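# Move the wooden block from bench onto cart floor

## Task

Lift the wooden block from the bench and put it down lying flat on the floor of the cart, at the end with the handle and next to the profiles. The drop flap must remain open, and anything already in its finished state must still be that way at the end. Finish with both grippers holding nothing and away from the cart: release the block, then back off. The robot must not fall or be left leaning, and at the end it must touch nothing.

## Robot and tools

Robot: a Rainbow Robotics RB-Y1 in a physics simulator. It has a wheeled base (two drive wheels, two rear casters, no sideways motion), a folding torso (squat, shift, pitch, yaw), a head (pan, tilt) and two 7-joint arms, each ending in a parallel gripper with a wrist camera whose case sticks out sideways and can collide. The base is 0.58 m wide, extends 0.10 m ahead of the drive axle and 0.57 m behind it, and sweeps a 0.58 m radius when turning in place.

Frames (metres): the base frame has its origin on the floor midway between the drive wheels, x forward, y left, z up. Hand positions (left_hand, right_hand) and chest are reported in it. A hand point sits between the finger pads; the fingers point along the hand's -z axis and close along its x axis. The odometry frame is the base frame as it was when the scene began; base_odometry counts wheel turns only, so slipping or being shoved corrupts it. Heading is in radians, positive to the left.

move: one action per call. Choose one of: "base" and/or "joints" (optionally with "min_time_s" or "contact_limits"); "target" alone or with "min_time_s"; or "contact_limits" alone. A call with no action only reports state and images.
- base: a single object {"x_m_s", "turn_rad_s", "for_s"}. These are velocities, not a destination: forward speed in m/s (0.005 to 0.4 either sign, or 0), left-positive turn rate in rad/s (0.02 to 1.509 either sign, or 0), held for for_s seconds (0.1 to 5), then braked. Omitted velocities are 0. Acceleration is 0.4 m/s² (turns 0.5 rad/s²), so the robot coasts a bit after for_s ends. Distance is roughly speed times for_s. If |x_m_s| + 0.27·|turn_rad_s| exceeds 0.4, both get scaled down together.
- joints: an object keyed by joint name, each value an absolute target. Angles in radians; grippers (left_gripper_m, right_gripper_m) as pad opening in metres, 0 to 0.1. Ranges: torso_squat_rad 0 to 1.2, torso_shift_rad -0.3 to 0.6, torso_pitch_rad -0.2 to 1.4, torso_yaw_rad -1.5 to 1.5 (lift both arms sideways by at least 0.2 rad first), left_shoulder_roll_rad 0 to 3.141, right_shoulder_roll_rad -3.141 to 0, shoulder pitch ±2.356, shoulder yaw ±2.094, elbow -2.617 to 0.01, forearm roll ±3.141, wrist pitch -1.57 to 1.919, hand roll ±2.705, head_pan_rad -0.523 to 0.523, head_tilt_rad -0.35 to 1.57 (positive looks down). Torso combinations must also hold: squat+shift ≤ 1.52; squat−shift+pitch ≤ 1.57; shift+0.5·pitch−0.4·squat ≤ 0.7; shift+0.3·pitch−0.5·squat ≤ 0.39. Breaking one leaves the torso "off_target".
- target: absolute pose for one hand in the base frame: "side" ("left" or "right"), "x", "y", "z" in metres (-3 to 3), "quat_wxyz" as four numbers w, x, y, z, in the same form the hand lines print. It is solved once into joint angles, so the hand follows a curved path; break long moves into short steps. It is refused while another move is still running.
- min_time_s: 0.1 to 8 s, the shortest duration for arm, head and torso motions in that action.
- contact_limits: object keyed by left_gripper_m / right_gripper_m, current in mA, 200 to 672.5; it persists until changed and scales grip force.
- cameras: list from head_camera, left_wrist_camera, right_wrist_camera, all; [] means none, omitted means all.
- blocking: true (default) returns when everything is at rest; false returns in about 0.5 s while motion continues.

To grip, command an opening at least 0.005 m narrower than the object; the gripper then reads "off_target" or "done", both fine.

wait: "seconds" 0 to 10, plus optional cameras; returns state, ending early once running moves settle. stop: brakes all running motions. zoom_image: "camera" and "region" [x0, y0, x1, y1] in image pixels from the top-left, at most 504×504. read_manual: licence texts only. finished_scene: "scene" = the current scene number; irreversible, call it only once the goal holds.

Results: "move" reads "done" or the worst status. Hand status: "reached" (within 10 mm and 2°), "short" with the error, or "refused" with a reason. joint_status and base_status may show "moving", "off_target", "contact_stop", "time_out", "limit_stop_at_<name>" (self-collision guard or built-in limit), "not_followed" (arm command held back by the arm-collision check, often with a "cause:" line), "torque_fault" or "limit_stop_at_motor_heat". An unplanned stop cancels the remaining move/wait/finished_scene calls of that reply. on_its_own lists things the robot did without being told. lidar_m: 12 distances, 30° sectors counter-clockwise from straight ahead (4th left, 7th behind, 10th right), sensed at 0.23 m height; "-" means nothing seen. motor_effort: wheel load in percent, peak in brackets; a big reading at rest means the base is pushing on something. wheel_motors_off = 1 means the wheels are disabled for 2 s after stalling. Joint torques, external torques, wrist force/torque (uncalibrated, offsets up to 16 N) and motor temperatures are also printed.

Avoid: driving into furniture (the base does not stop itself and can spin, turn or tip the robot if the upper body snags); arms colliding or squeezing each other, including grippers, fingers and camera cases (roll shoulders outward about 0.5 rad when both reach forward); contact torques reaching the joint load limits (elbow 33.8 N m, wrist joints 23.5, shoulder 65.8), which freeze the robot for 10 s; heavy loads held far forward, which can tip it; long stretched or loaded holds that overheat motors (hot at 65 °C, brakes at 80 °C); dropping or releasing the block while it moves, slamming, and hard pushes. Objects may occasionally be nudged by outside pushes.

Each tool is called after "Request:" as name(argument=value, ...), one argument or row to a line, values as JSON.

## Session

Request:
move(
)

Scene clock: 0.00 s.
Joint torques (N m): no reading
External joint torques (N m): no reading
Motor temperatures (°C): left_arm=[30 28 32 36 34 33 38] | right_arm=[34 30 32 30 35 36 34]
Wrist force (N): no reading
Wrist torque (N m): no reading
Wrist force, peak (N): no reading
base_odometry: x=+0.000 y=+0.000 heading=+0.000
lidar_m: 0.75 1.03 1.57 4.58 1.52 1.08 1.02 1.07 1.44 3.60 1.10 0.78
base_status: not commanded
joint_positions: torso_squat_rad=+0.350 torso_shift_rad=+0.000 torso_pitch_rad=+0.000 torso_yaw_rad=+0.000 left_shoulder_pitch_rad=+0.037 left_shoulder_roll_rad=+0.004 left_shoulder_yaw_rad=-0.043 left_elbow_rad=-0.196 left_forearm_roll_rad=-0.014 left_wrist_pitch_rad=+0.002 left_hand_roll_rad=+0.027 left_gripper_m=+0.099 right_shoulder_pitch_rad=-0.040 right_shoulder_roll_rad=-0.021 right_shoulder_yaw_rad=-0.018 right_elbow_rad=-0.235 right_forearm_roll_rad=+0.049 right_wrist_pitch_rad=-0.014 right_hand_roll_rad=+0.035 right_gripper_m=+0.099 head_pan_rad=+0.000 head_tilt_rad=+0.400
joint_status: not commanded
wheel_motors_off: 0
motor_effort: left_wheel=+0 right_wheel=+0
chest: x=-0.2280 y=+0.0001 z=+1.2475 quat_wxyz=(+1.000, +0.000, +0.000, +0.000) (m; base frame)
left_hand: x=-0.1598 y=+0.2200 z=+0.5653 quat_wxyz=(+0.997, +0.000, -0.079, -0.009) (m; base frame)
right_hand: x=-0.0823 y=-0.2360 z=+0.5770 quat_wxyz=(+0.989, -0.016, -0.142, +0.041) (m; base frame)
pictures: head_camera, left_wrist_camera, right_wrist_camera
camera_calibration:
left_wrist_camera: T_world_to_cam=[[0.988724, 0.00955725, 0.149443, 0.0708295], [-0.0605519, -0.88722, 0.457355, -0.0439141], [0.13696, -0.461247, -0.876637, 0.69141], [0, 0, 0, 1]] pos_world=[-0.167385, 0.279272, 0.615616]
right_wrist_camera: T_world_to_cam=[[-0.945892, -0.11441, -0.303643, 0.0691098], [-0.245093, 0.865166, 0.437513, -0.0414065], [0.212646, 0.488261, -0.846394, 0.69334], [0, 0, 0, 1]] pos_world=[-0.0922137, -0.2948, 0.62594]

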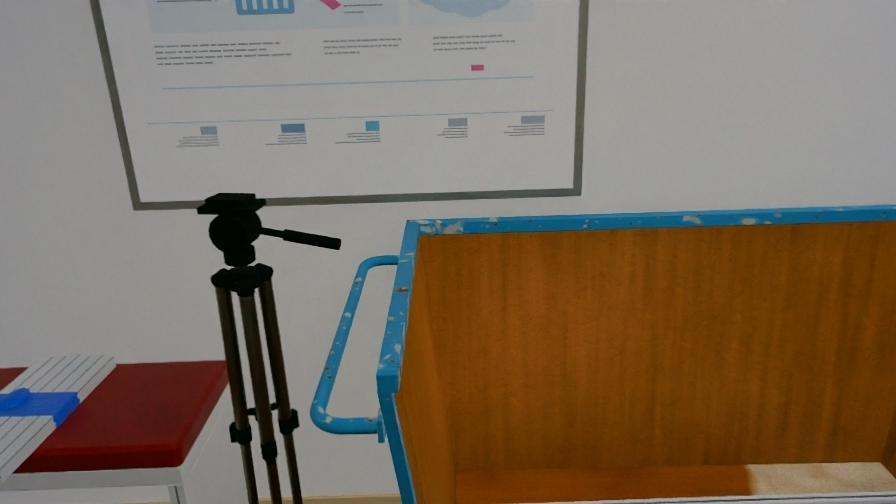

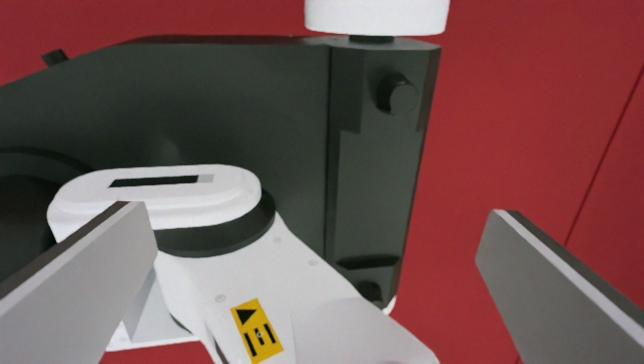

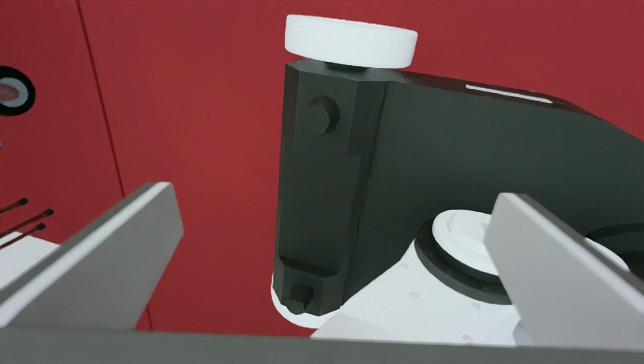

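Request:
move(
  joints={"head_tilt_rad":0.8,"head_pan_rad":-0.4},
  cameras=["head_camera"],
)

Request:
move(
  joints={"head_tilt_rad":0.8,"head_pan_rad":0.5},
  cameras=["head_camera"],
)

Scene clock: 1.80 s.
Joint torques (N m): left_arm=[-1.8 -0.89 0.79 -0.45 -0.06 -0.63 -0.06] | right_arm=[-3.25 -0.9 -0.72 -1.46 -0.04 -0.59 -0.05]
External joint torques (N m): left_arm=[-0.42 -1.04 0.78 0.11 -0.07 -0.2 -0.05] | right_arm=[0.35 0.22 -0.68 0.17 -0.1 0 -0.06]
Motor temperatures (°C): left_arm=[30 28 32 36 34 33 38] | right_arm=[34 30 32 30 35 36 34]
Wrist force (N): left_arm=[0.1 1.2 -7.0] | right_arm=[-2.5 1.4 -4.9]
Wrist torque (N m): left_arm=[-0.29 0.13 0.10] | right_arm=[-0.11 -0.10 -0.08]
Wrist force, peak (N): left_arm=[-0.7 1.3 -8.3] | right_arm=[-2.9 0.8 -5.4]
move: done
base_odometry: x=+0.000 y=+0.000 heading=+0.000
lidar_m: 0.74 1.04 1.57 4.56 1.51 1.08 1.02 1.08 1.42 3.61 1.11 0.79
base_status: not commanded
joint_positions: torso_squat_rad=+0.350 torso_shift_rad=+0.000 torso_pitch_rad=+0.000 torso_yaw_rad=+0.000 left_shoulder_pitch_rad=+0.037 left_shoulder_roll_rad=+0.004 left_shoulder_yaw_rad=-0.043 left_elbow_rad=-0.196 left_forearm_roll_rad=-0.014 left_wrist_pitch_rad=+0.002 left_hand_roll_rad=+0.027 left_gripper_m=+0.099 right_shoulder_pitch_rad=-0.040 right_shoulder_roll_rad=-0.021 right_shoulder_yaw_rad=-0.018 right_elbow_rad=-0.235 right_forearm_roll_rad=+0.049 right_wrist_pitch_rad=-0.014 right_hand_roll_rad=+0.035 right_gripper_m=+0.099 head_pan_rad=-0.400 head_tilt_rad=+0.800
joint_status: all done
wheel_motors_off: 0
motor_effort: left_wheel=+0(1) right_wheel=-1(2)
chest: x=-0.2280 y=+0.0001 z=+1.2475 quat_wxyz=(+1.000, +0.000, +0.000, +0.000) (m; base frame)
left_hand: x=-0.1598 y=+0.2200 z=+0.5653 quat_wxyz=(+0.997, +0.000, -0.079, -0.009) (m; base frame)
right_hand: x=-0.0823 y=-0.2360 z=+0.5770 quat_wxyz=(+0.989, -0.016, -0.142, +0.041) (m; base frame)
pictures: head_camera
camera_calibration:
head_camera: T_world_to_cam=[[-0.393307, -0.918878, -0.0312009, -0.0367267], [-0.612826, 0.287304, -0.736139, 0.990923], [0.685386, -0.270408, -0.67611, 1.06505], [0, 0, 0, 1]] pos_world=[-0.137155, -0.0304439, 1.4484]

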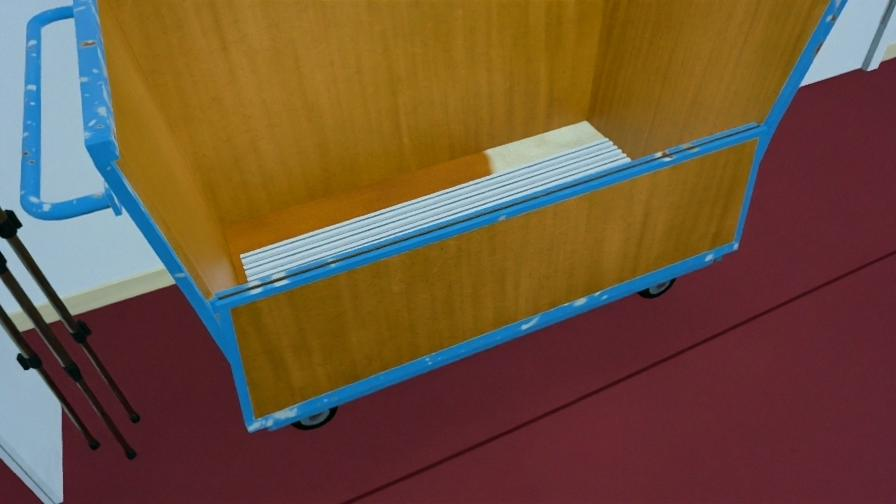

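Scene clock: 3.07 s.
Joint torques (N m): left_arm=[-1.6 -0.57 0.77 -0.39 0 -0.67 0.01] | right_arm=[-3.39 -0.75 -0.59 -1.32 -0.09 -0.53 0.05]
External joint torques (N m): left_arm=[-0.22 -0.72 0.76 0.17 0 -0.25 0.02] | right_arm=[0.21 0.37 -0.55 0.31 -0.15 0.06 0.03]
Motor temperatures (°C): left_arm=[30 28 32 36 34 33 38] | right_arm=[34 30 32 30 35 36 34]
Wrist force (N): left_arm=[0.0 1.4 -7.2] | right_arm=[-2.5 1.1 -4.9]
Wrist torque (N m): left_arm=[-0.32 0.15 0.10] | right_arm=[-0.10 -0.09 -0.09]
Wrist force, peak (N): left_arm=[0.3 1.8 -8.1] | right_arm=[-2.9 1.1 -5.5]
move: done
base_odometry: x=+0.000 y=+0.000 heading=+0.000
lidar_m: 0.74 1.02 1.57 4.56 1.51 1.08 1.01 1.09 1.44 3.62 1.09 0.78
base_status: not commanded
joint_positions: torso_squat_rad=+0.350 torso_shift_rad=+0.000 torso_pitch_rad=+0.000 torso_yaw_rad=+0.000 left_shoulder_pitch_rad=+0.037 left_shoulder_roll_rad=+0.004 left_shoulder_yaw_rad=-0.043 left_elbow_rad=-0.196 left_forearm_roll_rad=-0.014 left_wrist_pitch_rad=+0.002 left_hand_roll_rad=+0.027 left_gripper_m=+0.099 right_shoulder_pitch_rad=-0.040 right_shoulder_roll_rad=-0.021 right_shoulder_yaw_rad=-0.018 right_elbow_rad=-0.235 right_forearm_roll_rad=+0.049 right_wrist_pitch_rad=-0.014 right_hand_roll_rad=+0.035 right_gripper_m=+0.099 head_pan_rad=+0.500 head_tilt_rad=+0.800
joint_status: all done
wheel_motors_off: 0
motor_effort: left_wheel=+0(1) right_wheel=+0(1)
chest: x=-0.2280 y=+0.0001 z=+1.2475 quat_wxyz=(+1.000, +0.000, +0.000, +0.000) (m; base frame)
left_hand: x=-0.1598 y=+0.2200 z=+0.5653 quat_wxyz=(+0.997, +0.000, -0.079, -0.009) (m; base frame)
right_hand: x=-0.0823 y=-0.2360 z=+0.5770 quat_wxyz=(+0.989, -0.016, -0.142, +0.041) (m; base frame)
pictures: head_camera
camera_calibration:
head_camera: T_world_to_cam=[[0.475248, -0.8793, -0.0311603, 0.14215], [-0.606086, -0.301497, -0.736043, 0.992227], [0.637808, 0.368689, -0.676217, 1.05536], [0, 0, 0, 1]] pos_world=[-0.1393, 0.0350451, 1.44841]

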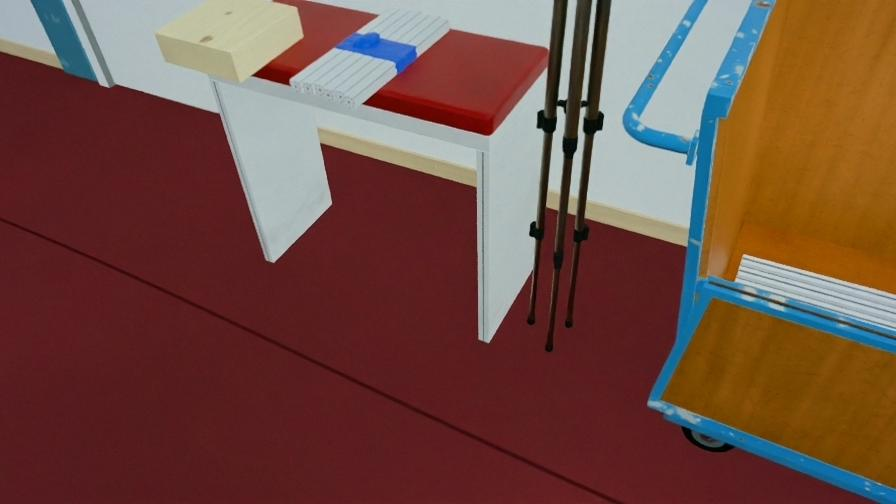

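Request:
move(
  joints={"head_tilt_rad":0.7,"head_pan_rad":0.52},
  base={"turn_rad_s":0.5,"for_s":0.7},
  cameras=["head_camera"],
)

Request:
zoom_image(
  camera="head_camera",
  region=[200, 20, 600, 245],
)

Request:
move(
  joints={"head_tilt_rad":0.8,"head_pan_rad":-0.52},
  cameras=["head_camera"],
)

Request:
zoom_image(
  camera="head_camera",
  region=[100, 50, 600, 330],
)

Scene clock: 9.83 s.
Joint torques (N m): left_arm=[-1.67 -0.77 0.86 -0.49 -0.09 -0.72 -0.12] | right_arm=[-3.6 -0.42 -0.72 -1.37 -0.06 -0.68 -0.04]
External joint torques (N m): left_arm=[-0.29 -0.92 0.85 0.07 -0.09 -0.29 -0.11] | right_arm=[0 0.69 -0.68 0.26 -0.13 -0.08 -0.06]
Motor temperatures (°C): left_arm=[30 28 32 36 34 33 38] | right_arm=[34 30 32 30 35 36 34]
Wrist force (N): left_arm=[-0.4 2.0 -7.7] | right_arm=[-2.9 1.1 -5.0]
Wrist torque (N m): left_arm=[-0.34 0.13 0.13] | right_arm=[-0.07 -0.11 -0.09]
Wrist force, peak (N): left_arm=[0.2 1.5 -8.5] | right_arm=[-2.7 1.6 -5.5]
move: done
base_odometry: x=+0.000 y=+0.000 heading=+0.245
lidar_m: 0.74 1.06 2.82 2.27 1.23 1.03 1.02 1.18 1.94 3.40 0.89 0.75
base_status: done (sent for 0.7 of 0.7 s)
joint_positions: torso_squat_rad=+0.350 torso_shift_rad=+0.000 torso_pitch_rad=+0.000 torso_yaw_rad=+0.000 left_shoulder_pitch_rad=+0.037 left_shoulder_roll_rad=+0.004 left_shoulder_yaw_rad=-0.043 left_elbow_rad=-0.196 left_forearm_roll_rad=-0.014 left_wrist_pitch_rad=+0.002 left_hand_roll_rad=+0.027 left_gripper_m=+0.099 right_shoulder_pitch_rad=-0.040 right_shoulder_roll_rad=-0.021 right_shoulder_yaw_rad=-0.018 right_elbow_rad=-0.235 right_forearm_roll_rad=+0.049 right_wrist_pitch_rad=-0.014 right_hand_roll_rad=+0.035 right_gripper_m=+0.099 head_pan_rad=+0.520 head_tilt_rad=+0.700
joint_status: all done
wheel_motors_off: 0
motor_effort: left_wheel=-5(33) right_wheel=+4(51)
chest: x=-0.2280 y=+0.0001 z=+1.2475 quat_wxyz=(+1.000, +0.000, +0.000, +0.000) (m; base frame)
left_hand: x=-0.1598 y=+0.2200 z=+0.5653 quat_wxyz=(+0.997, +0.000, -0.079, -0.009) (m; base frame)
right_hand: x=-0.0823 y=-0.2360 z=+0.5770 quat_wxyz=(+0.989, -0.016, -0.142, +0.041) (m; base frame)
pictures: head_camera
camera_calibration:
head_camera: T_world_to_cam=[[0.495501, -0.868036, -0.0315014, 0.146779], [-0.53321, -0.275343, -0.799921, 1.09972], [0.685686, 0.413159, -0.599278, 0.953834], [0, 0, 0, 1]] pos_world=[-0.14038, 0.0361237, 1.45592]

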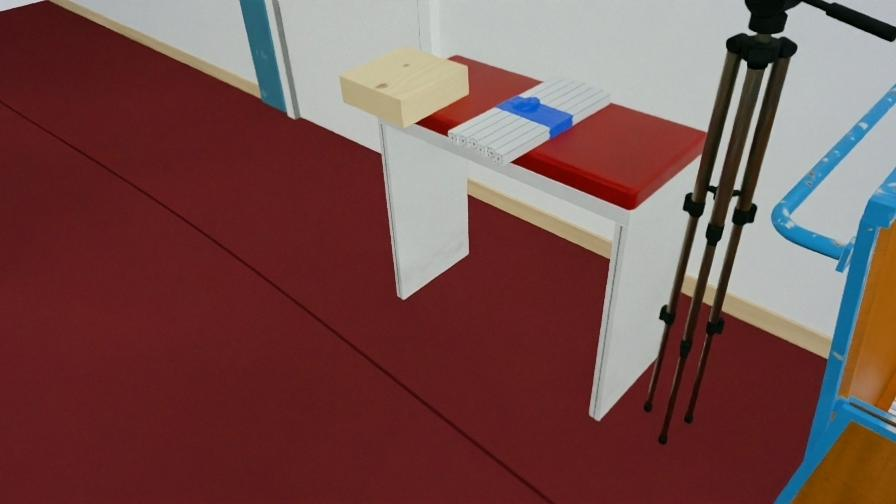

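Scaled by 1.260 from the camera's 896x504 image, which has a finer 1280x720 frame.

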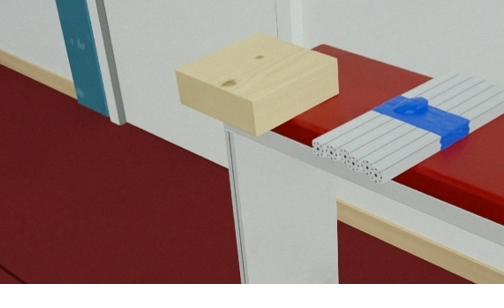

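Scene clock: 11.20 s.
Joint torques (N m): left_arm=[-1.5 -0.48 0.76 -0.48 -0.19 -0.75 0.03] | right_arm=[-3.31 -0.54 -0.65 -1.36 -0.01 -0.57 -0.09]
External joint torques (N m): left_arm=[-0.12 -0.64 0.74 0.08 -0.19 -0.33 0.04] | right_arm=[0.29 0.57 -0.61 0.27 -0.07 0.02 -0.11]
Motor temperatures (°C): left_arm=[30 28 32 36 34 33 38] | right_arm=[34 30 32 30 35 36 34]
Wrist force (N): left_arm=[0.0 1.6 -7.6] | right_arm=[-2.1 1.0 -4.9]
Wrist torque (N m): left_arm=[-0.33 0.12 0.10] | right_arm=[-0.10 -0.06 -0.09]
Wrist force, peak (N): left_arm=[0.1 1.3 -8.5] | right_arm=[-2.4 1.5 -5.3]
move: done
base_odometry: x=+0.000 y=+0.000 heading=+0.245
lidar_m: 0.74 1.06 2.82 2.27 1.23 1.03 1.03 1.18 1.94 3.39 0.88 0.74
base_status: not commanded
joint_positions: torso_squat_rad=+0.350 torso_shift_rad=+0.000 torso_pitch_rad=+0.000 torso_yaw_rad=+0.000 left_shoulder_pitch_rad=+0.037 left_shoulder_roll_rad=+0.004 left_shoulder_yaw_rad=-0.043 left_elbow_rad=-0.196 left_forearm_roll_rad=-0.014 left_wrist_pitch_rad=+0.002 left_hand_roll_rad=+0.027 left_gripper_m=+0.099 right_shoulder_pitch_rad=-0.040 right_shoulder_roll_rad=-0.021 right_shoulder_yaw_rad=-0.018 right_elbow_rad=-0.235 right_forearm_roll_rad=+0.049 right_wrist_pitch_rad=-0.014 right_hand_roll_rad=+0.035 right_gripper_m=+0.099 head_pan_rad=-0.520 head_tilt_rad=+0.800
joint_status: all done
wheel_motors_off: 0
motor_effort: left_wheel=-6(7) right_wheel=+3(6)
chest: x=-0.2280 y=+0.0001 z=+1.2475 quat_wxyz=(+1.000, +0.000, +0.000, +0.000) (m; base frame)
left_hand: x=-0.1598 y=+0.2200 z=+0.5653 quat_wxyz=(+0.997, +0.000, -0.079, -0.009) (m; base frame)
right_hand: x=-0.0823 y=-0.2360 z=+0.5770 quat_wxyz=(+0.989, -0.016, -0.142, +0.041) (m; base frame)
pictures: head_camera
camera_calibration:
head_camera: T_world_to_cam=[[-0.500484, -0.86518, -0.0312948, -0.0586581], [-0.57399, 0.358665, -0.736135, 0.998921], [0.648114, -0.350461, -0.676111, 1.05737], [0, 0, 0, 1]] pos_world=[-0.141283, -0.038461, 1.4484]

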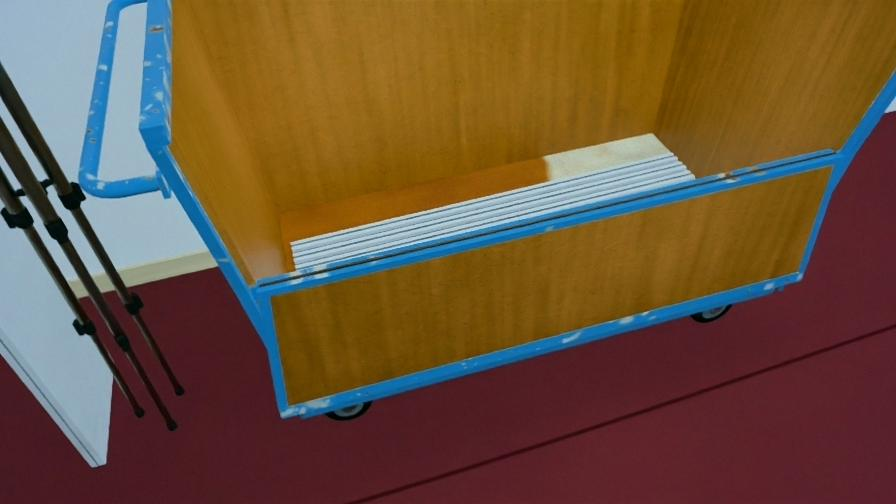

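Scaled by 1.008 from the camera's 896x504 image, which has a finer 1280x720 frame.

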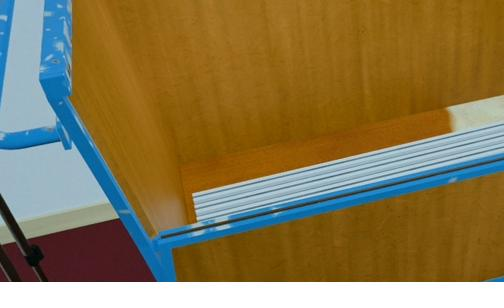

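Request:
move(
  base={"turn_rad_s":-0.5,"for_s":0.7},
  joints={"torso_squat_rad":0.0,"torso_pitch_rad":0.5,"head_pan_rad":0,"head_tilt_rad":0.55},
  cameras=[],
)

Request:
move(
  base={"x_m_s":0.3,"for_s":1.0},
  joints={"head_pan_rad":-0.2},
  cameras=["head_camera"],
)

Scene clock: 35.10 s.
Joint torques (N m): left_arm=[10.88 -0.57 0.62 4.81 0.01 0.42 -0.12] | right_arm=[9.93 -0.12 -1 3.79 -0.24 0.44 -0.13]
External joint torques (N m): left_arm=[-1.04 -0.88 0.58 0.12 0.02 -0.14 -0.13] | right_arm=[0.14 0.69 -0.74 0.36 -0.18 0.09 -0.12]
Motor temperatures (°C): left_arm=[30 28 32 35 34 33 37] | right_arm=[34 30 32 30 35 36 34]
Wrist force (N): left_arm=[2.9 0.7 -7.6] | right_arm=[0.5 1.4 -5.2]
Wrist torque (N m): left_arm=[-0.21 0.32 0.08] | right_arm=[-0.14 0.05 -0.06]
Wrist force, peak (N): left_arm=[2.2 1.0 -8.5] | right_arm=[-2.9 1.4 -5.2]
move: done
base_odometry: x=+0.000 y=+0.000 heading=+0.001
lidar_m: 0.74 1.03 1.57 4.54 1.51 1.08 1.03 1.08 1.43 3.62 1.09 0.77
base_status: done (sent for 0.7 of 0.7 s)
joint_positions: torso_squat_rad=+0.000 torso_shift_rad=+0.000 torso_pitch_rad=+0.500 torso_yaw_rad=+0.000 left_shoulder_pitch_rad=+0.037 left_shoulder_roll_rad=+0.004 left_shoulder_yaw_rad=-0.043 left_elbow_rad=-0.196 left_forearm_roll_rad=-0.014 left_wrist_pitch_rad=+0.002 left_hand_roll_rad=+0.027 left_gripper_m=+0.099 right_shoulder_pitch_rad=-0.040 right_shoulder_roll_rad=-0.021 right_shoulder_yaw_rad=-0.018 right_elbow_rad=-0.235 right_forearm_roll_rad=+0.049 right_wrist_pitch_rad=-0.014 right_hand_roll_rad=+0.035 right_gripper_m=+0.099 head_pan_rad=+0.000 head_tilt_rad=+0.550
joint_status: all done
wheel_motors_off: 0
motor_effort: left_wheel=+14(29) right_wheel=-28(36)
chest: x=-0.0796 y=+0.0001 z=+1.2520 quat_wxyz=(+0.969, +0.000, +0.247, +0.000) (m; base frame)
left_hand: x=-0.3468 y=+0.2200 z=+0.6207 quat_wxyz=(+0.985, -0.003, +0.170, -0.008) (m; base frame)
right_hand: x=-0.2732 y=-0.2360 z=+0.5938 quat_wxyz=(+0.993, -0.006, +0.107, +0.043) (m; base frame)
pictures: none
No camera images: "cameras" was empty.

Scene clock: 37.17 s.
Joint torques (N m): left_arm=[11.33 -0.39 0.69 4.72 -0.07 0.4 -0.05] | right_arm=[10.26 -0.4 -0.86 4.36 -0.08 0.4 -0.01]
External joint torques (N m): left_arm=[-0.59 -0.7 0.65 0.02 -0.07 -0.16 -0.07] | right_arm=[0.47 0.41 -0.61 0.92 -0.02 0.05 0]
Motor temperatures (°C): left_arm=[30 28 32 36 34 33 37] | right_arm=[34 30 32 30 35 36 34]
Wrist force (N): left_arm=[2.8 1.5 -7.4] | right_arm=[0.3 0.8 -5.3]
Wrist torque (N m): left_arm=[-0.27 0.28 0.04] | right_arm=[-0.04 0.03 -0.07]
Wrist force, peak (N): left_arm=[3.9 1.0 -7.6] | right_arm=[0.1 0.9 -5.6]
move: done
base_odometry: x=+0.300 y=+0.000 heading=+0.002
lidar_m: 0.44 0.76 1.42 4.35 1.96 1.39 1.33 1.38 1.85 4.68 0.66 0.47
base_status: done (sent for 1 of 1 s)
joint_positions: torso_squat_rad=+0.000 torso_shift_rad=+0.000 torso_pitch_rad=+0.500 torso_yaw_rad=+0.000 left_shoulder_pitch_rad=+0.037 left_shoulder_roll_rad=+0.004 left_shoulder_yaw_rad=-0.043 left_elbow_rad=-0.196 left_forearm_roll_rad=-0.014 left_wrist_pitch_rad=+0.002 left_hand_roll_rad=+0.027 left_gripper_m=+0.099 right_shoulder_pitch_rad=-0.040 right_shoulder_roll_rad=-0.021 right_shoulder_yaw_rad=-0.018 right_elbow_rad=-0.235 right_forearm_roll_rad=+0.049 right_wrist_pitch_rad=-0.014 right_hand_roll_rad=+0.035 right_gripper_m=+0.099 head_pan_rad=-0.200 head_tilt_rad=+0.550
joint_status: all done
wheel_motors_off: 0
motor_effort: left_wheel=+5(34) right_wheel=-6(46)
chest: x=-0.0796 y=+0.0001 z=+1.2520 quat_wxyz=(+0.969, +0.000, +0.247, +0.000) (m; base frame)
left_hand: x=-0.3468 y=+0.2200 z=+0.6206 quat_wxyz=(+0.985, -0.003, +0.170, -0.008) (m; base frame)
right_hand: x=-0.2732 y=-0.2360 z=+0.5938 quat_wxyz=(+0.993, -0.006, +0.107, +0.043) (m; base frame)
pictures: head_camera
camera_calibration:
head_camera: T_world_to_cam=[[-0.186354, -0.980253, 0.0661536, -0.087907], [-0.82473, 0.119484, -0.55276, 0.864315], [0.53394, -0.157568, -0.830711, 1.10326], [0, 0, 0, 1]] pos_world=[0.10737, -0.0156047, 1.40006]

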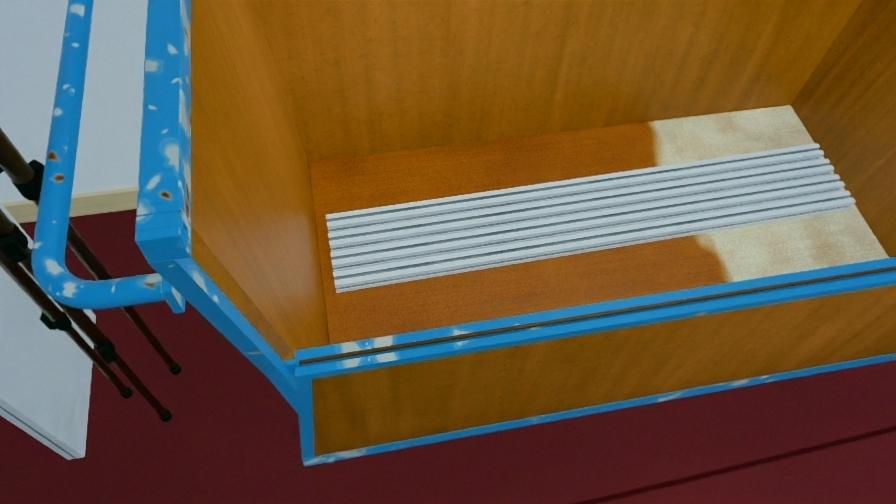

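Request:
move(
  base={"x_m_s":-0.3,"for_s":0.95},
  cameras=[],
)

Request:
move(
  base={"turn_rad_s":0.8,"for_s":1.967},
  cameras=[],
)

Request:
move(
  base={"x_m_s":0.4,"for_s":3.233},
  cameras=[],
)

Request:
move(
  base={"turn_rad_s":-0.8,"for_s":1.967},
  cameras=["head_camera"],
)

Scene clock: 44.93 s.
Joint torques (N m): left_arm=[10.58 -0.55 1.01 4.67 -0.06 0.39 0.01] | right_arm=[10.2 -0.27 -0.89 4.19 -0.25 0.54 -0.05]
External joint torques (N m): left_arm=[-1.34 -0.86 0.97 -0.02 -0.05 -0.18 -0.01] | right_arm=[0.42 0.54 -0.64 0.75 -0.19 0.19 -0.04]
Motor temperatures (°C): left_arm=[31 28 32 36 34 33 37] | right_arm=[34 30 32 30 35 36 34]
Wrist force (N): left_arm=[3.2 1.2 -7.7] | right_arm=[0.7 1.0 -4.9]
Wrist torque (N m): left_arm=[-0.29 0.32 0.06] | right_arm=[-0.08 0.10 -0.08]
Wrist force, peak (N): left_arm=[3.2 1.9 -8.0] | right_arm=[0.1 0.7 -5.8]
move: done
base_odometry: x=+0.010 y=+0.000 heading=+0.004
lidar_m: 0.74 1.02 1.56 4.54 1.51 1.10 1.04 1.10 1.46 3.69 1.08 0.76
base_status: done (sent for 0.97 of 0.97 s)
joint_positions: torso_squat_rad=+0.000 torso_shift_rad=+0.000 torso_pitch_rad=+0.500 torso_yaw_rad=+0.000 left_shoulder_pitch_rad=+0.037 left_shoulder_roll_rad=+0.004 left_shoulder_yaw_rad=-0.043 left_elbow_rad=-0.196 left_forearm_roll_rad=-0.014 left_wrist_pitch_rad=+0.002 left_hand_roll_rad=+0.027 left_gripper_m=+0.099 right_shoulder_pitch_rad=-0.040 right_shoulder_roll_rad=-0.021 right_shoulder_yaw_rad=-0.018 right_elbow_rad=-0.235 right_forearm_roll_rad=+0.049 right_wrist_pitch_rad=-0.014 right_hand_roll_rad=+0.035 right_gripper_m=+0.099 head_pan_rad=-0.200 head_tilt_rad=+0.550
joint_status: not commanded
wheel_motors_off: 0
motor_effort: left_wheel=+25(45) right_wheel=-26(34)
chest: x=-0.0797 y=+0.0001 z=+1.2521 quat_wxyz=(+0.969, +0.000, +0.247, +0.000) (m; base frame)
left_hand: x=-0.3469 y=+0.2200 z=+0.6207 quat_wxyz=(+0.985, -0.003, +0.170, -0.008) (m; base frame)
right_hand: x=-0.2732 y=-0.2360 z=+0.5938 quat_wxyz=(+0.993, -0.006, +0.107, +0.043) (m; base frame)
pictures: none
No camera images: "cameras" was empty.

Scene clock: 48.83 s.
Joint torques (N m): left_arm=[10.49 -0.39 0.76 4.64 -0.15 0.34 -0.14] | right_arm=[10.58 -0.01 -1.1 4.19 -0.2 0.37 -0.09]
External joint torques (N m): left_arm=[-1.43 -0.7 0.73 -0.06 -0.14 -0.22 -0.16] | right_arm=[0.8 0.8 -0.85 0.76 -0.15 0.02 -0.08]
Motor temperatures (°C): left_arm=[31 28 32 36 34 33 37] | right_arm=[34 30 32 30 35 36 34]
Wrist force (N): left_arm=[2.8 1.1 -7.7] | right_arm=[-0.1 1.1 -4.8]
Wrist torque (N m): left_arm=[-0.26 0.27 0.05] | right_arm=[-0.10 -0.02 -0.07]
Wrist force, peak (N): left_arm=[2.7 1.6 -8.2] | right_arm=[-0.3 0.5 -5.8]
move: done
base_odometry: x=+0.010 y=+0.000 heading=+1.577
lidar_m: 4.33 1.50 1.08 1.03 1.07 1.45 3.84 1.06 0.78 0.75 1.02 1.56
base_status: done (sent for 1.97 of 1.97 s)
joint_positions: torso_squat_rad=+0.000 torso_shift_rad=+0.000 torso_pitch_rad=+0.500 torso_yaw_rad=+0.000 left_shoulder_pitch_rad=+0.037 left_shoulder_roll_rad=+0.004 left_shoulder_yaw_rad=-0.043 left_elbow_rad=-0.196 left_forearm_roll_rad=-0.014 left_wrist_pitch_rad=+0.002 left_hand_roll_rad=+0.027 left_gripper_m=+0.099 right_shoulder_pitch_rad=-0.040 right_shoulder_roll_rad=-0.021 right_shoulder_yaw_rad=-0.018 right_elbow_rad=-0.235 right_forearm_roll_rad=+0.049 right_wrist_pitch_rad=-0.014 right_hand_roll_rad=+0.035 right_gripper_m=+0.099 head_pan_rad=-0.200 head_tilt_rad=+0.550
joint_status: not commanded
wheel_motors_off: 0
motor_effort: left_wheel=+6(39) right_wheel=+16(48)
chest: x=-0.0797 y=+0.0001 z=+1.2521 quat_wxyz=(+0.969, +0.000, +0.247, +0.000) (m; base frame)
left_hand: x=-0.3469 y=+0.2200 z=+0.6207 quat_wxyz=(+0.985, -0.003, +0.170, -0.008) (m; base frame)
right_hand: x=-0.2732 y=-0.2360 z=+0.5938 quat_wxyz=(+0.993, -0.006, +0.107, +0.043) (m; base frame)
pictures: none
No camera images: "cameras" was empty.

Scene clock: 53.43 s.
Joint torques (N m): left_arm=[11.29 -0.74 0.9 4.65 -0.08 0.5 -0.06] | right_arm=[10.65 -0.11 -0.89 4.14 -0.23 0.5 -0.14]
External joint torques (N m): left_arm=[-0.63 -1.05 0.86 -0.05 -0.07 -0.07 -0.07] | right_arm=[0.86 0.7 -0.64 0.7 -0.17 0.15 -0.13]
Motor temperatures (°C): left_arm=[31 28 32 36 34 33 37] | right_arm=[34 30 32 30 35 36 34]
Wrist force (N): left_arm=[2.8 0.8 -6.2] | right_arm=[0.3 0.6 -5.1]
Wrist torque (N m): left_arm=[-0.20 0.29 0.08] | right_arm=[-0.04 0.06 -0.08]
Wrist force, peak (N): left_arm=[2.9 1.2 -8.3] | right_arm=[0.8 0.7 -5.7]
move: done
base_odometry: x=+0.002 y=+1.293 heading=+1.578
lidar_m: 4.30 1.52 1.09 1.05 1.10 1.48 3.94 1.42 1.16 0.91 1.52 2.07
base_status: done (sent for 3.23 of 3.23 s)
joint_positions: torso_squat_rad=+0.000 torso_shift_rad=+0.000 torso_pitch_rad=+0.500 torso_yaw_rad=+0.000 left_shoulder_pitch_rad=+0.037 left_shoulder_roll_rad=+0.004 left_shoulder_yaw_rad=-0.043 left_elbow_rad=-0.196 left_forearm_roll_rad=-0.014 left_wrist_pitch_rad=+0.002 left_hand_roll_rad=+0.027 left_gripper_m=+0.099 right_shoulder_pitch_rad=-0.040 right_shoulder_roll_rad=-0.021 right_shoulder_yaw_rad=-0.018 right_elbow_rad=-0.235 right_forearm_roll_rad=+0.049 right_wrist_pitch_rad=-0.014 right_hand_roll_rad=+0.035 right_gripper_m=+0.099 head_pan_rad=-0.200 head_tilt_rad=+0.550
joint_status: not commanded
wheel_motors_off: 0
motor_effort: left_wheel=+16(45) right_wheel=-13(48)
chest: x=-0.0796 y=+0.0001 z=+1.2520 quat_wxyz=(+0.969, +0.000, +0.247, +0.000) (m; base frame)
left_hand: x=-0.3469 y=+0.2200 z=+0.6206 quat_wxyz=(+0.985, -0.003, +0.170, -0.008) (m; base frame)
right_hand: x=-0.2732 y=-0.2360 z=+0.5938 quat_wxyz=(+0.993, -0.006, +0.107, +0.043) (m; base frame)
pictures: none
No camera images: "cameras" was empty.

Scene clock: 57.37 s.
Joint torques (N m): left_arm=[11.19 -0.79 0.66 4.85 0.05 0.42 -0.02] | right_arm=[10.48 -0.53 -0.68 4.3 -0.18 0.38 -0.11]
External joint torques (N m): left_arm=[-0.73 -1.09 0.63 0.16 0.06 -0.14 -0.04] | right_arm=[0.7 0.29 -0.43 0.87 -0.13 0.03 -0.1]
Motor temperatures (°C): left_arm=[31 28 32 36 34 33 37] | right_arm=[34 30 32 30 35 36 34]
Wrist force (N): left_arm=[3.2 1.2 -7.6] | right_arm=[0.4 1.2 -5.4]
Wrist torque (N m): left_arm=[-0.24 0.31 0.07] | right_arm=[-0.11 0.05 -0.10]
Wrist force, peak (N): left_arm=[3.2 1.8 -8.2] | right_arm=[0.2 1.2 -5.7]
move: done
base_odometry: x=+0.001 y=+1.293 heading=+0.005
lidar_m: 0.89 1.50 2.06 4.30 1.54 1.09 1.05 1.10 1.48 3.79 1.40 1.15
base_status: done (sent for 1.97 of 1.97 s)
joint_positions: torso_squat_rad=+0.000 torso_shift_rad=+0.000 torso_pitch_rad=+0.500 torso_yaw_rad=+0.000 left_shoulder_pitch_rad=+0.037 left_shoulder_roll_rad=+0.004 left_shoulder_yaw_rad=-0.043 left_elbow_rad=-0.196 left_forearm_roll_rad=-0.014 left_wrist_pitch_rad=+0.002 left_hand_roll_rad=+0.027 left_gripper_m=+0.099 right_shoulder_pitch_rad=-0.040 right_shoulder_roll_rad=-0.021 right_shoulder_yaw_rad=-0.018 right_elbow_rad=-0.235 right_forearm_roll_rad=+0.049 right_wrist_pitch_rad=-0.014 right_hand_roll_rad=+0.035 right_gripper_m=+0.099 head_pan_rad=-0.200 head_tilt_rad=+0.550
joint_status: not commanded
wheel_motors_off: 0
motor_effort: left_wheel=+22(43) right_wheel=+3(49)
chest: x=-0.0796 y=+0.0001 z=+1.2520 quat_wxyz=(+0.969, +0.000, +0.247, +0.000) (m; base frame)
left_hand: x=-0.3469 y=+0.2200 z=+0.6207 quat_wxyz=(+0.985, -0.003, +0.170, -0.008) (m; base frame)
right_hand: x=-0.2732 y=-0.2360 z=+0.5938 quat_wxyz=(+0.993, -0.006, +0.107, +0.043) (m; base frame)
pictures: head_camera
camera_calibration:
head_camera: T_world_to_cam=[[-0.186349, -0.980255, 0.0661418, -0.0879098], [-0.824657, 0.119465, -0.552874, 0.864384], [0.534056, -0.157572, -0.830636, 1.1032], [0, 0, 0, 1]] pos_world=[0.10727, -0.0156048, 1.40006]

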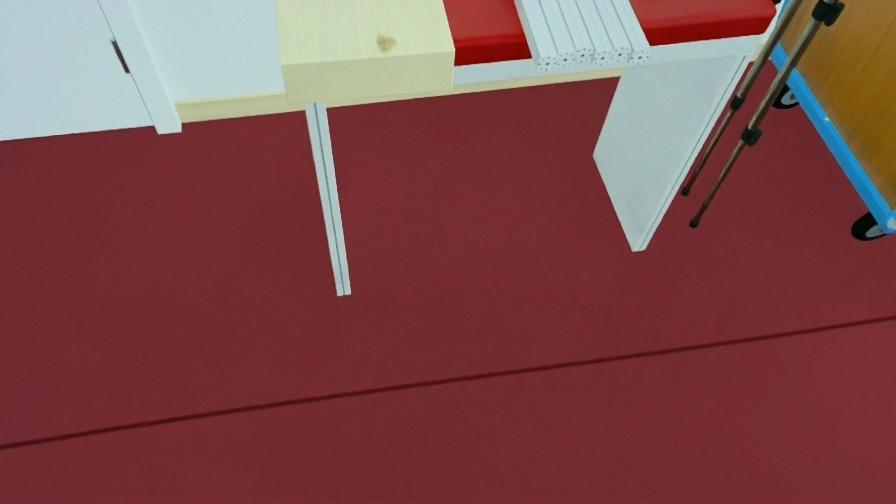

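Request:
move(
  base={"x_m_s":0.25,"for_s":1.4},
  joints={"head_pan_rad":0,"head_tilt_rad":0.4},
  cameras=["head_camera"],
)

Scene clock: 62.13 s.
Joint torques (N m): left_arm=[11.16 -0.57 0.76 4.62 -0.07 0.38 0.02] | right_arm=[10.37 -0.57 -0.77 3.96 -0.06 0.33 -0.04]
External joint torques (N m): left_arm=[-0.76 -0.88 0.72 -0.07 -0.06 -0.19 0] | right_arm=[0.58 0.24 -0.51 0.53 0 -0.02 -0.03]
Motor temperatures (°C): left_arm=[31 28 32 36 34 33 37] | right_arm=[34 30 32 30 35 36 34]
Wrist force (N): left_arm=[2.6 1.6 -7.2] | right_arm=[0.8 1.3 -5.1]
Wrist torque (N m): left_arm=[-0.32 0.26 0.05] | right_arm=[-0.13 0.10 -0.09]
Wrist force, peak (N): left_arm=[3.4 1.4 -8.1] | right_arm=[0.7 0.8 -5.7]
move: done
base_odometry: x=+0.351 y=+1.295 heading=+0.004
lidar_m: 0.55 1.17 1.58 4.09 2.06 1.47 1.40 1.46 1.96 1.66 0.91 0.99
base_status: done (sent for 1.4 of 1.4 s)
joint_positions: torso_squat_rad=+0.000 torso_shift_rad=+0.000 torso_pitch_rad=+0.500 torso_yaw_rad=+0.000 left_shoulder_pitch_rad=+0.037 left_shoulder_roll_rad=+0.004 left_shoulder_yaw_rad=-0.043 left_elbow_rad=-0.196 left_forearm_roll_rad=-0.014 left_wrist_pitch_rad=+0.002 left_hand_roll_rad=+0.027 left_gripper_m=+0.099 right_shoulder_pitch_rad=-0.040 right_shoulder_roll_rad=-0.021 right_shoulder_yaw_rad=-0.018 right_elbow_rad=-0.235 right_forearm_roll_rad=+0.049 right_wrist_pitch_rad=-0.014 right_hand_roll_rad=+0.035 right_gripper_m=+0.099 head_pan_rad=+0.000 head_tilt_rad=+0.400
joint_status: all done
wheel_motors_off: 0
motor_effort: left_wheel=-11(48) right_wheel=+11(45)
chest: x=-0.0796 y=+0.0001 z=+1.2520 quat_wxyz=(+0.969, +0.000, +0.247, +0.000) (m; base frame)
left_hand: x=-0.3468 y=+0.2200 z=+0.6206 quat_wxyz=(+0.985, -0.003, +0.170, -0.008) (m; base frame)
right_hand: x=-0.2732 y=-0.2360 z=+0.5938 quat_wxyz=(+0.993, -0.006, +0.107, +0.043) (m; base frame)
pictures: head_camera
camera_calibration:
head_camera: T_world_to_cam=[[-0.00752982, -0.999504, -0.0305719, 0.0427014], [-0.746573, 0.0259585, -0.664797, 1.0203], [0.665261, 0.0178183, -0.746399, 0.979097], [0, 0, 0, 1]] pos_world=[0.110696, -0.00125113, 1.41039]

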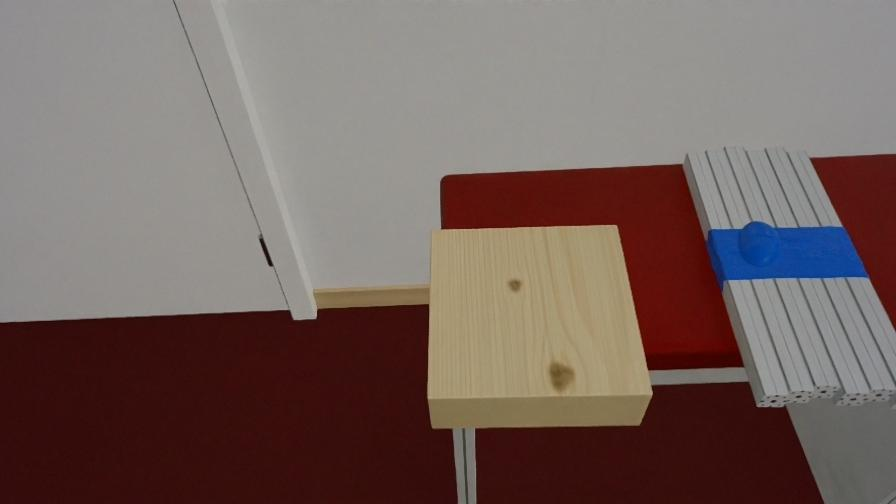

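Request:
move(
  joints={"torso_pitch_rad":0.8,"left_shoulder_roll_rad":0.5,"right_shoulder_roll_rad":-0.5,"left_elbow_rad":-1.2,"right_elbow_rad":-1.2,"left_shoulder_pitch_rad":-0.6,"right_shoulder_pitch_rad":-0.6,"head_tilt_rad":0.25},
  cameras=[],
)

Request:
move(
  target={"side":"left","x":0.38,"y":0.2,"z":0.87,"quat_wxyz":[0.9972,-0.075,0,0]},
  cameras=[],
)

Request:
move(
  target={"side":"right","x":0.38,"y":-0.35,"z":0.87,"quat_wxyz":[0.9972,0.075,0,0]},
  cameras=["head_camera"],
)

Scene clock: 86.80 s.
Joint torques (N m): left_arm=[-4.63 6.14 4.68 -6.69 0.03 -1.63 -0.04] | right_arm=[-3.84 -8.87 -4.08 -7.14 -0.09 -1.42 -0.12]
External joint torques (N m): left_arm=[0.78 -2.32 0.52 0.75 -0.02 -0.09 0] | right_arm=[1.13 0.43 0.1 0.01 -0.23 0.04 -0.15]
Motor temperatures (°C): left_arm=[31 28 32 36 34 33 37] | right_arm=[34 30 32 30 35 36 34]
Wrist force (N): left_arm=[-4.1 -1.1 -4.8] | right_arm=[-5.0 3.4 -2.0]
Wrist torque (N m): left_arm=[-0.14 -0.11 0.13] | right_arm=[-0.26 -0.22 -0.10]
Wrist force, peak (N): left_arm=[3.5 1.2 -8.0] | right_arm=[-9.0 6.7 5.9]
move: done
base_odometry: x=+0.351 y=+1.295 heading=+0.005
lidar_m: 0.53 1.18 1.59 4.09 2.06 1.48 1.40 1.46 1.96 1.66 0.91 0.98
base_status: not commanded
joint_positions: torso_squat_rad=+0.000 torso_shift_rad=+0.000 torso_pitch_rad=+0.800 torso_yaw_rad=+0.000 left_shoulder_pitch_rad=-0.600 left_shoulder_roll_rad=+0.500 left_shoulder_yaw_rad=-0.043 left_elbow_rad=-1.200 left_forearm_roll_rad=-0.014 left_wrist_pitch_rad=+0.002 left_hand_roll_rad=+0.027 left_gripper_m=+0.099 right_shoulder_pitch_rad=-0.600 right_shoulder_roll_rad=-0.500 right_shoulder_yaw_rad=-0.018 right_elbow_rad=-1.200 right_forearm_roll_rad=+0.049 right_wrist_pitch_rad=-0.014 right_hand_roll_rad=+0.035 right_gripper_m=+0.099 head_pan_rad=+0.000 head_tilt_rad=+0.250
joint_status: all done
wheel_motors_off: 0
motor_effort: left_wheel=-9(14) right_wheel=+6(21)
chest: x=-0.0060 y=+0.0001 z=+1.1961 quat_wxyz=(+0.921, +0.000, +0.389, +0.000) (m; base frame)
left_hand: x=+0.4380 y=+0.3131 z=+0.7063 quat_wxyz=(+0.851, +0.087, -0.467, -0.225) (m; base frame)
right_hand: x=+0.4478 y=-0.3369 z=+0.7199 quat_wxyz=(+0.836, -0.127, -0.475, +0.244) (m; base frame)
pictures: none
No camera images: "cameras" was empty.

Scene clock: 88.70 s.
Joint torques (N m): left_arm=[-11.01 6.77 6.42 -6.58 -0.01 -0.74 -0.26] | right_arm=[-4.35 -8.8 -4.32 -7.28 -0.04 -1.3 -0.07]
External joint torques (N m): left_arm=[1.39 -1.24 1.05 0.76 -0.27 -0.51 -0.25] | right_arm=[0.62 0.5 -0.14 -0.14 -0.19 0.16 -0.1]
Motor temperatures (°C): left_arm=[31 28 32 36 34 32 37] | right_arm=[34 30 32 30 35 36 34]
Wrist force (N): left_arm=[0.9 2.3 -7.4] | right_arm=[-5.3 3.0 -2.2]
Wrist torque (N m): left_arm=[-0.37 0.22 0.10] | right_arm=[-0.20 -0.28 -0.10]
Wrist force, peak (N): left_arm=[0.2 2.8 -8.5] | right_arm=[-5.8 3.4 -2.5]
move: done
base_odometry: x=+0.351 y=+1.295 heading=+0.005
lidar_m: 0.53 1.17 1.58 4.07 2.06 1.47 1.40 1.47 1.96 1.66 0.90 0.99
base_status: not commanded
joint_positions: torso_squat_rad=+0.000 torso_shift_rad=+0.000 torso_pitch_rad=+0.800 torso_yaw_rad=+0.000 left_shoulder_pitch_rad=-0.986 left_shoulder_roll_rad=+0.641 left_shoulder_yaw_rad=-0.028 left_elbow_rad=-1.886 left_forearm_roll_rad=+0.726 left_wrist_pitch_rad=+1.900 left_hand_roll_rad=+0.541 left_gripper_m=+0.099 right_shoulder_pitch_rad=-0.600 right_shoulder_roll_rad=-0.500 right_shoulder_yaw_rad=-0.018 right_elbow_rad=-1.200 right_forearm_roll_rad=+0.049 right_wrist_pitch_rad=-0.014 right_hand_roll_rad=+0.035 right_gripper_m=+0.099 head_pan_rad=+0.000 head_tilt_rad=+0.250
joint_status: all done
wheel_motors_off: 0
motor_effort: left_wheel=-9(10) right_wheel=+9(10)
chest: x=-0.0060 y=+0.0001 z=+1.1961 quat_wxyz=(+0.921, +0.000, +0.389, +0.000) (m; base frame)
left_hand: x=+0.3800 y=+0.1999 z=+0.8702 quat_wxyz=(+0.997, -0.075, +0.000, +0.000) (m; base frame)
left_hand_status: reached (checked arc, planned for 1.6 s): 0 mm and 0.0 deg off.
right_hand: x=+0.4476 y=-0.3369 z=+0.7198 quat_wxyz=(+0.836, -0.127, -0.475, +0.244) (m; base frame)
pictures: none
No camera images: "cameras" was empty.

Scene clock: 90.33 s.
Joint torques (N m): left_arm=[-11.35 6.54 6.35 -6.93 0.18 -0.63 -0.05] | right_arm=[-9.59 -16.46 -7.67 -3.35 0.04 -0.27 0.21]
External joint torques (N m): left_arm=[1.05 -1.47 0.98 0.41 -0.08 -0.39 -0.05] | right_arm=[-0.61 -0.08 1.44 0.26 0.07 -0.13 0.2]
Motor temperatures (°C): left_arm=[31 28 32 36 34 32 37] | right_arm=[34 30 32 30 35 36 34]
Wrist force (N): left_arm=[1.2 2.5 -7.7] | right_arm=[-0.8 0.1 -4.8]
Wrist torque (N m): left_arm=[-0.36 0.24 0.08] | right_arm=[-0.07 0.02 -0.07]
Wrist force, peak (N): left_arm=[1.3 2.4 -8.4] | right_arm=[-7.8 7.8 3.8]
move: done
base_odometry: x=+0.351 y=+1.295 heading=+0.005
lidar_m: 0.53 1.17 1.58 4.10 2.06 1.47 1.40 1.46 1.96 1.66 0.90 0.97
base_status: not commanded
joint_positions: torso_squat_rad=+0.000 torso_shift_rad=+0.000 torso_pitch_rad=+0.800 torso_yaw_rad=+0.000 left_shoulder_pitch_rad=-0.986 left_shoulder_roll_rad=+0.641 left_shoulder_yaw_rad=-0.028 left_elbow_rad=-1.886 left_forearm_roll_rad=+0.725 left_wrist_pitch_rad=+1.900 left_hand_roll_rad=+0.541 left_gripper_m=+0.099 right_shoulder_pitch_rad=-0.768 right_shoulder_roll_rad=-1.239 right_shoulder_yaw_rad=+0.076 right_elbow_rad=-1.703 right_forearm_roll_rad=-1.254 right_wrist_pitch_rad=+1.439 right_hand_roll_rad=-0.378 right_gripper_m=+0.099 head_pan_rad=+0.000 head_tilt_rad=+0.250
joint_status: all done
wheel_motors_off: 0
motor_effort: left_wheel=-8(9) right_wheel=+8(14)
chest: x=-0.0060 y=+0.0001 z=+1.1961 quat_wxyz=(+0.921, +0.000, +0.389, +0.000) (m; base frame)
left_hand: x=+0.3800 y=+0.2000 z=+0.8701 quat_wxyz=(+0.997, -0.075, +0.000, +0.000) (m; base frame)
right_hand: x=+0.3799 y=-0.3498 z=+0.8705 quat_wxyz=(+0.997, +0.075, -0.002, +0.000) (m; base frame)
right_hand_status: reached (checked arc, planned for 1.3 s): 1 mm and 0.2 deg off.
pictures: head_camera
camera_calibration:
head_camera: T_world_to_cam=[[-0.0120128, -0.999504, -0.0291074, 0.039359], [-0.837452, 0.0259626, -0.545894, 0.900004], [0.546379, 0.0178183, -0.837349, 0.966654], [0, 0, 0, 1]] pos_world=[0.226024, -0.00125112, 1.30188]

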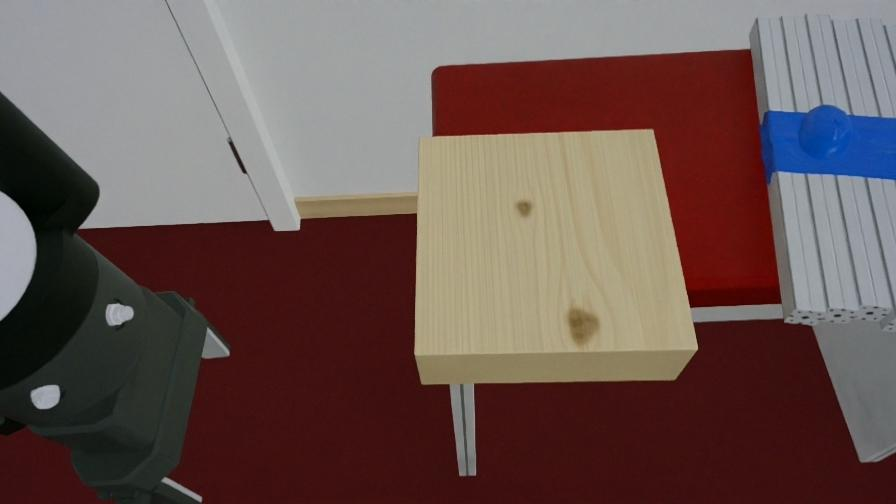

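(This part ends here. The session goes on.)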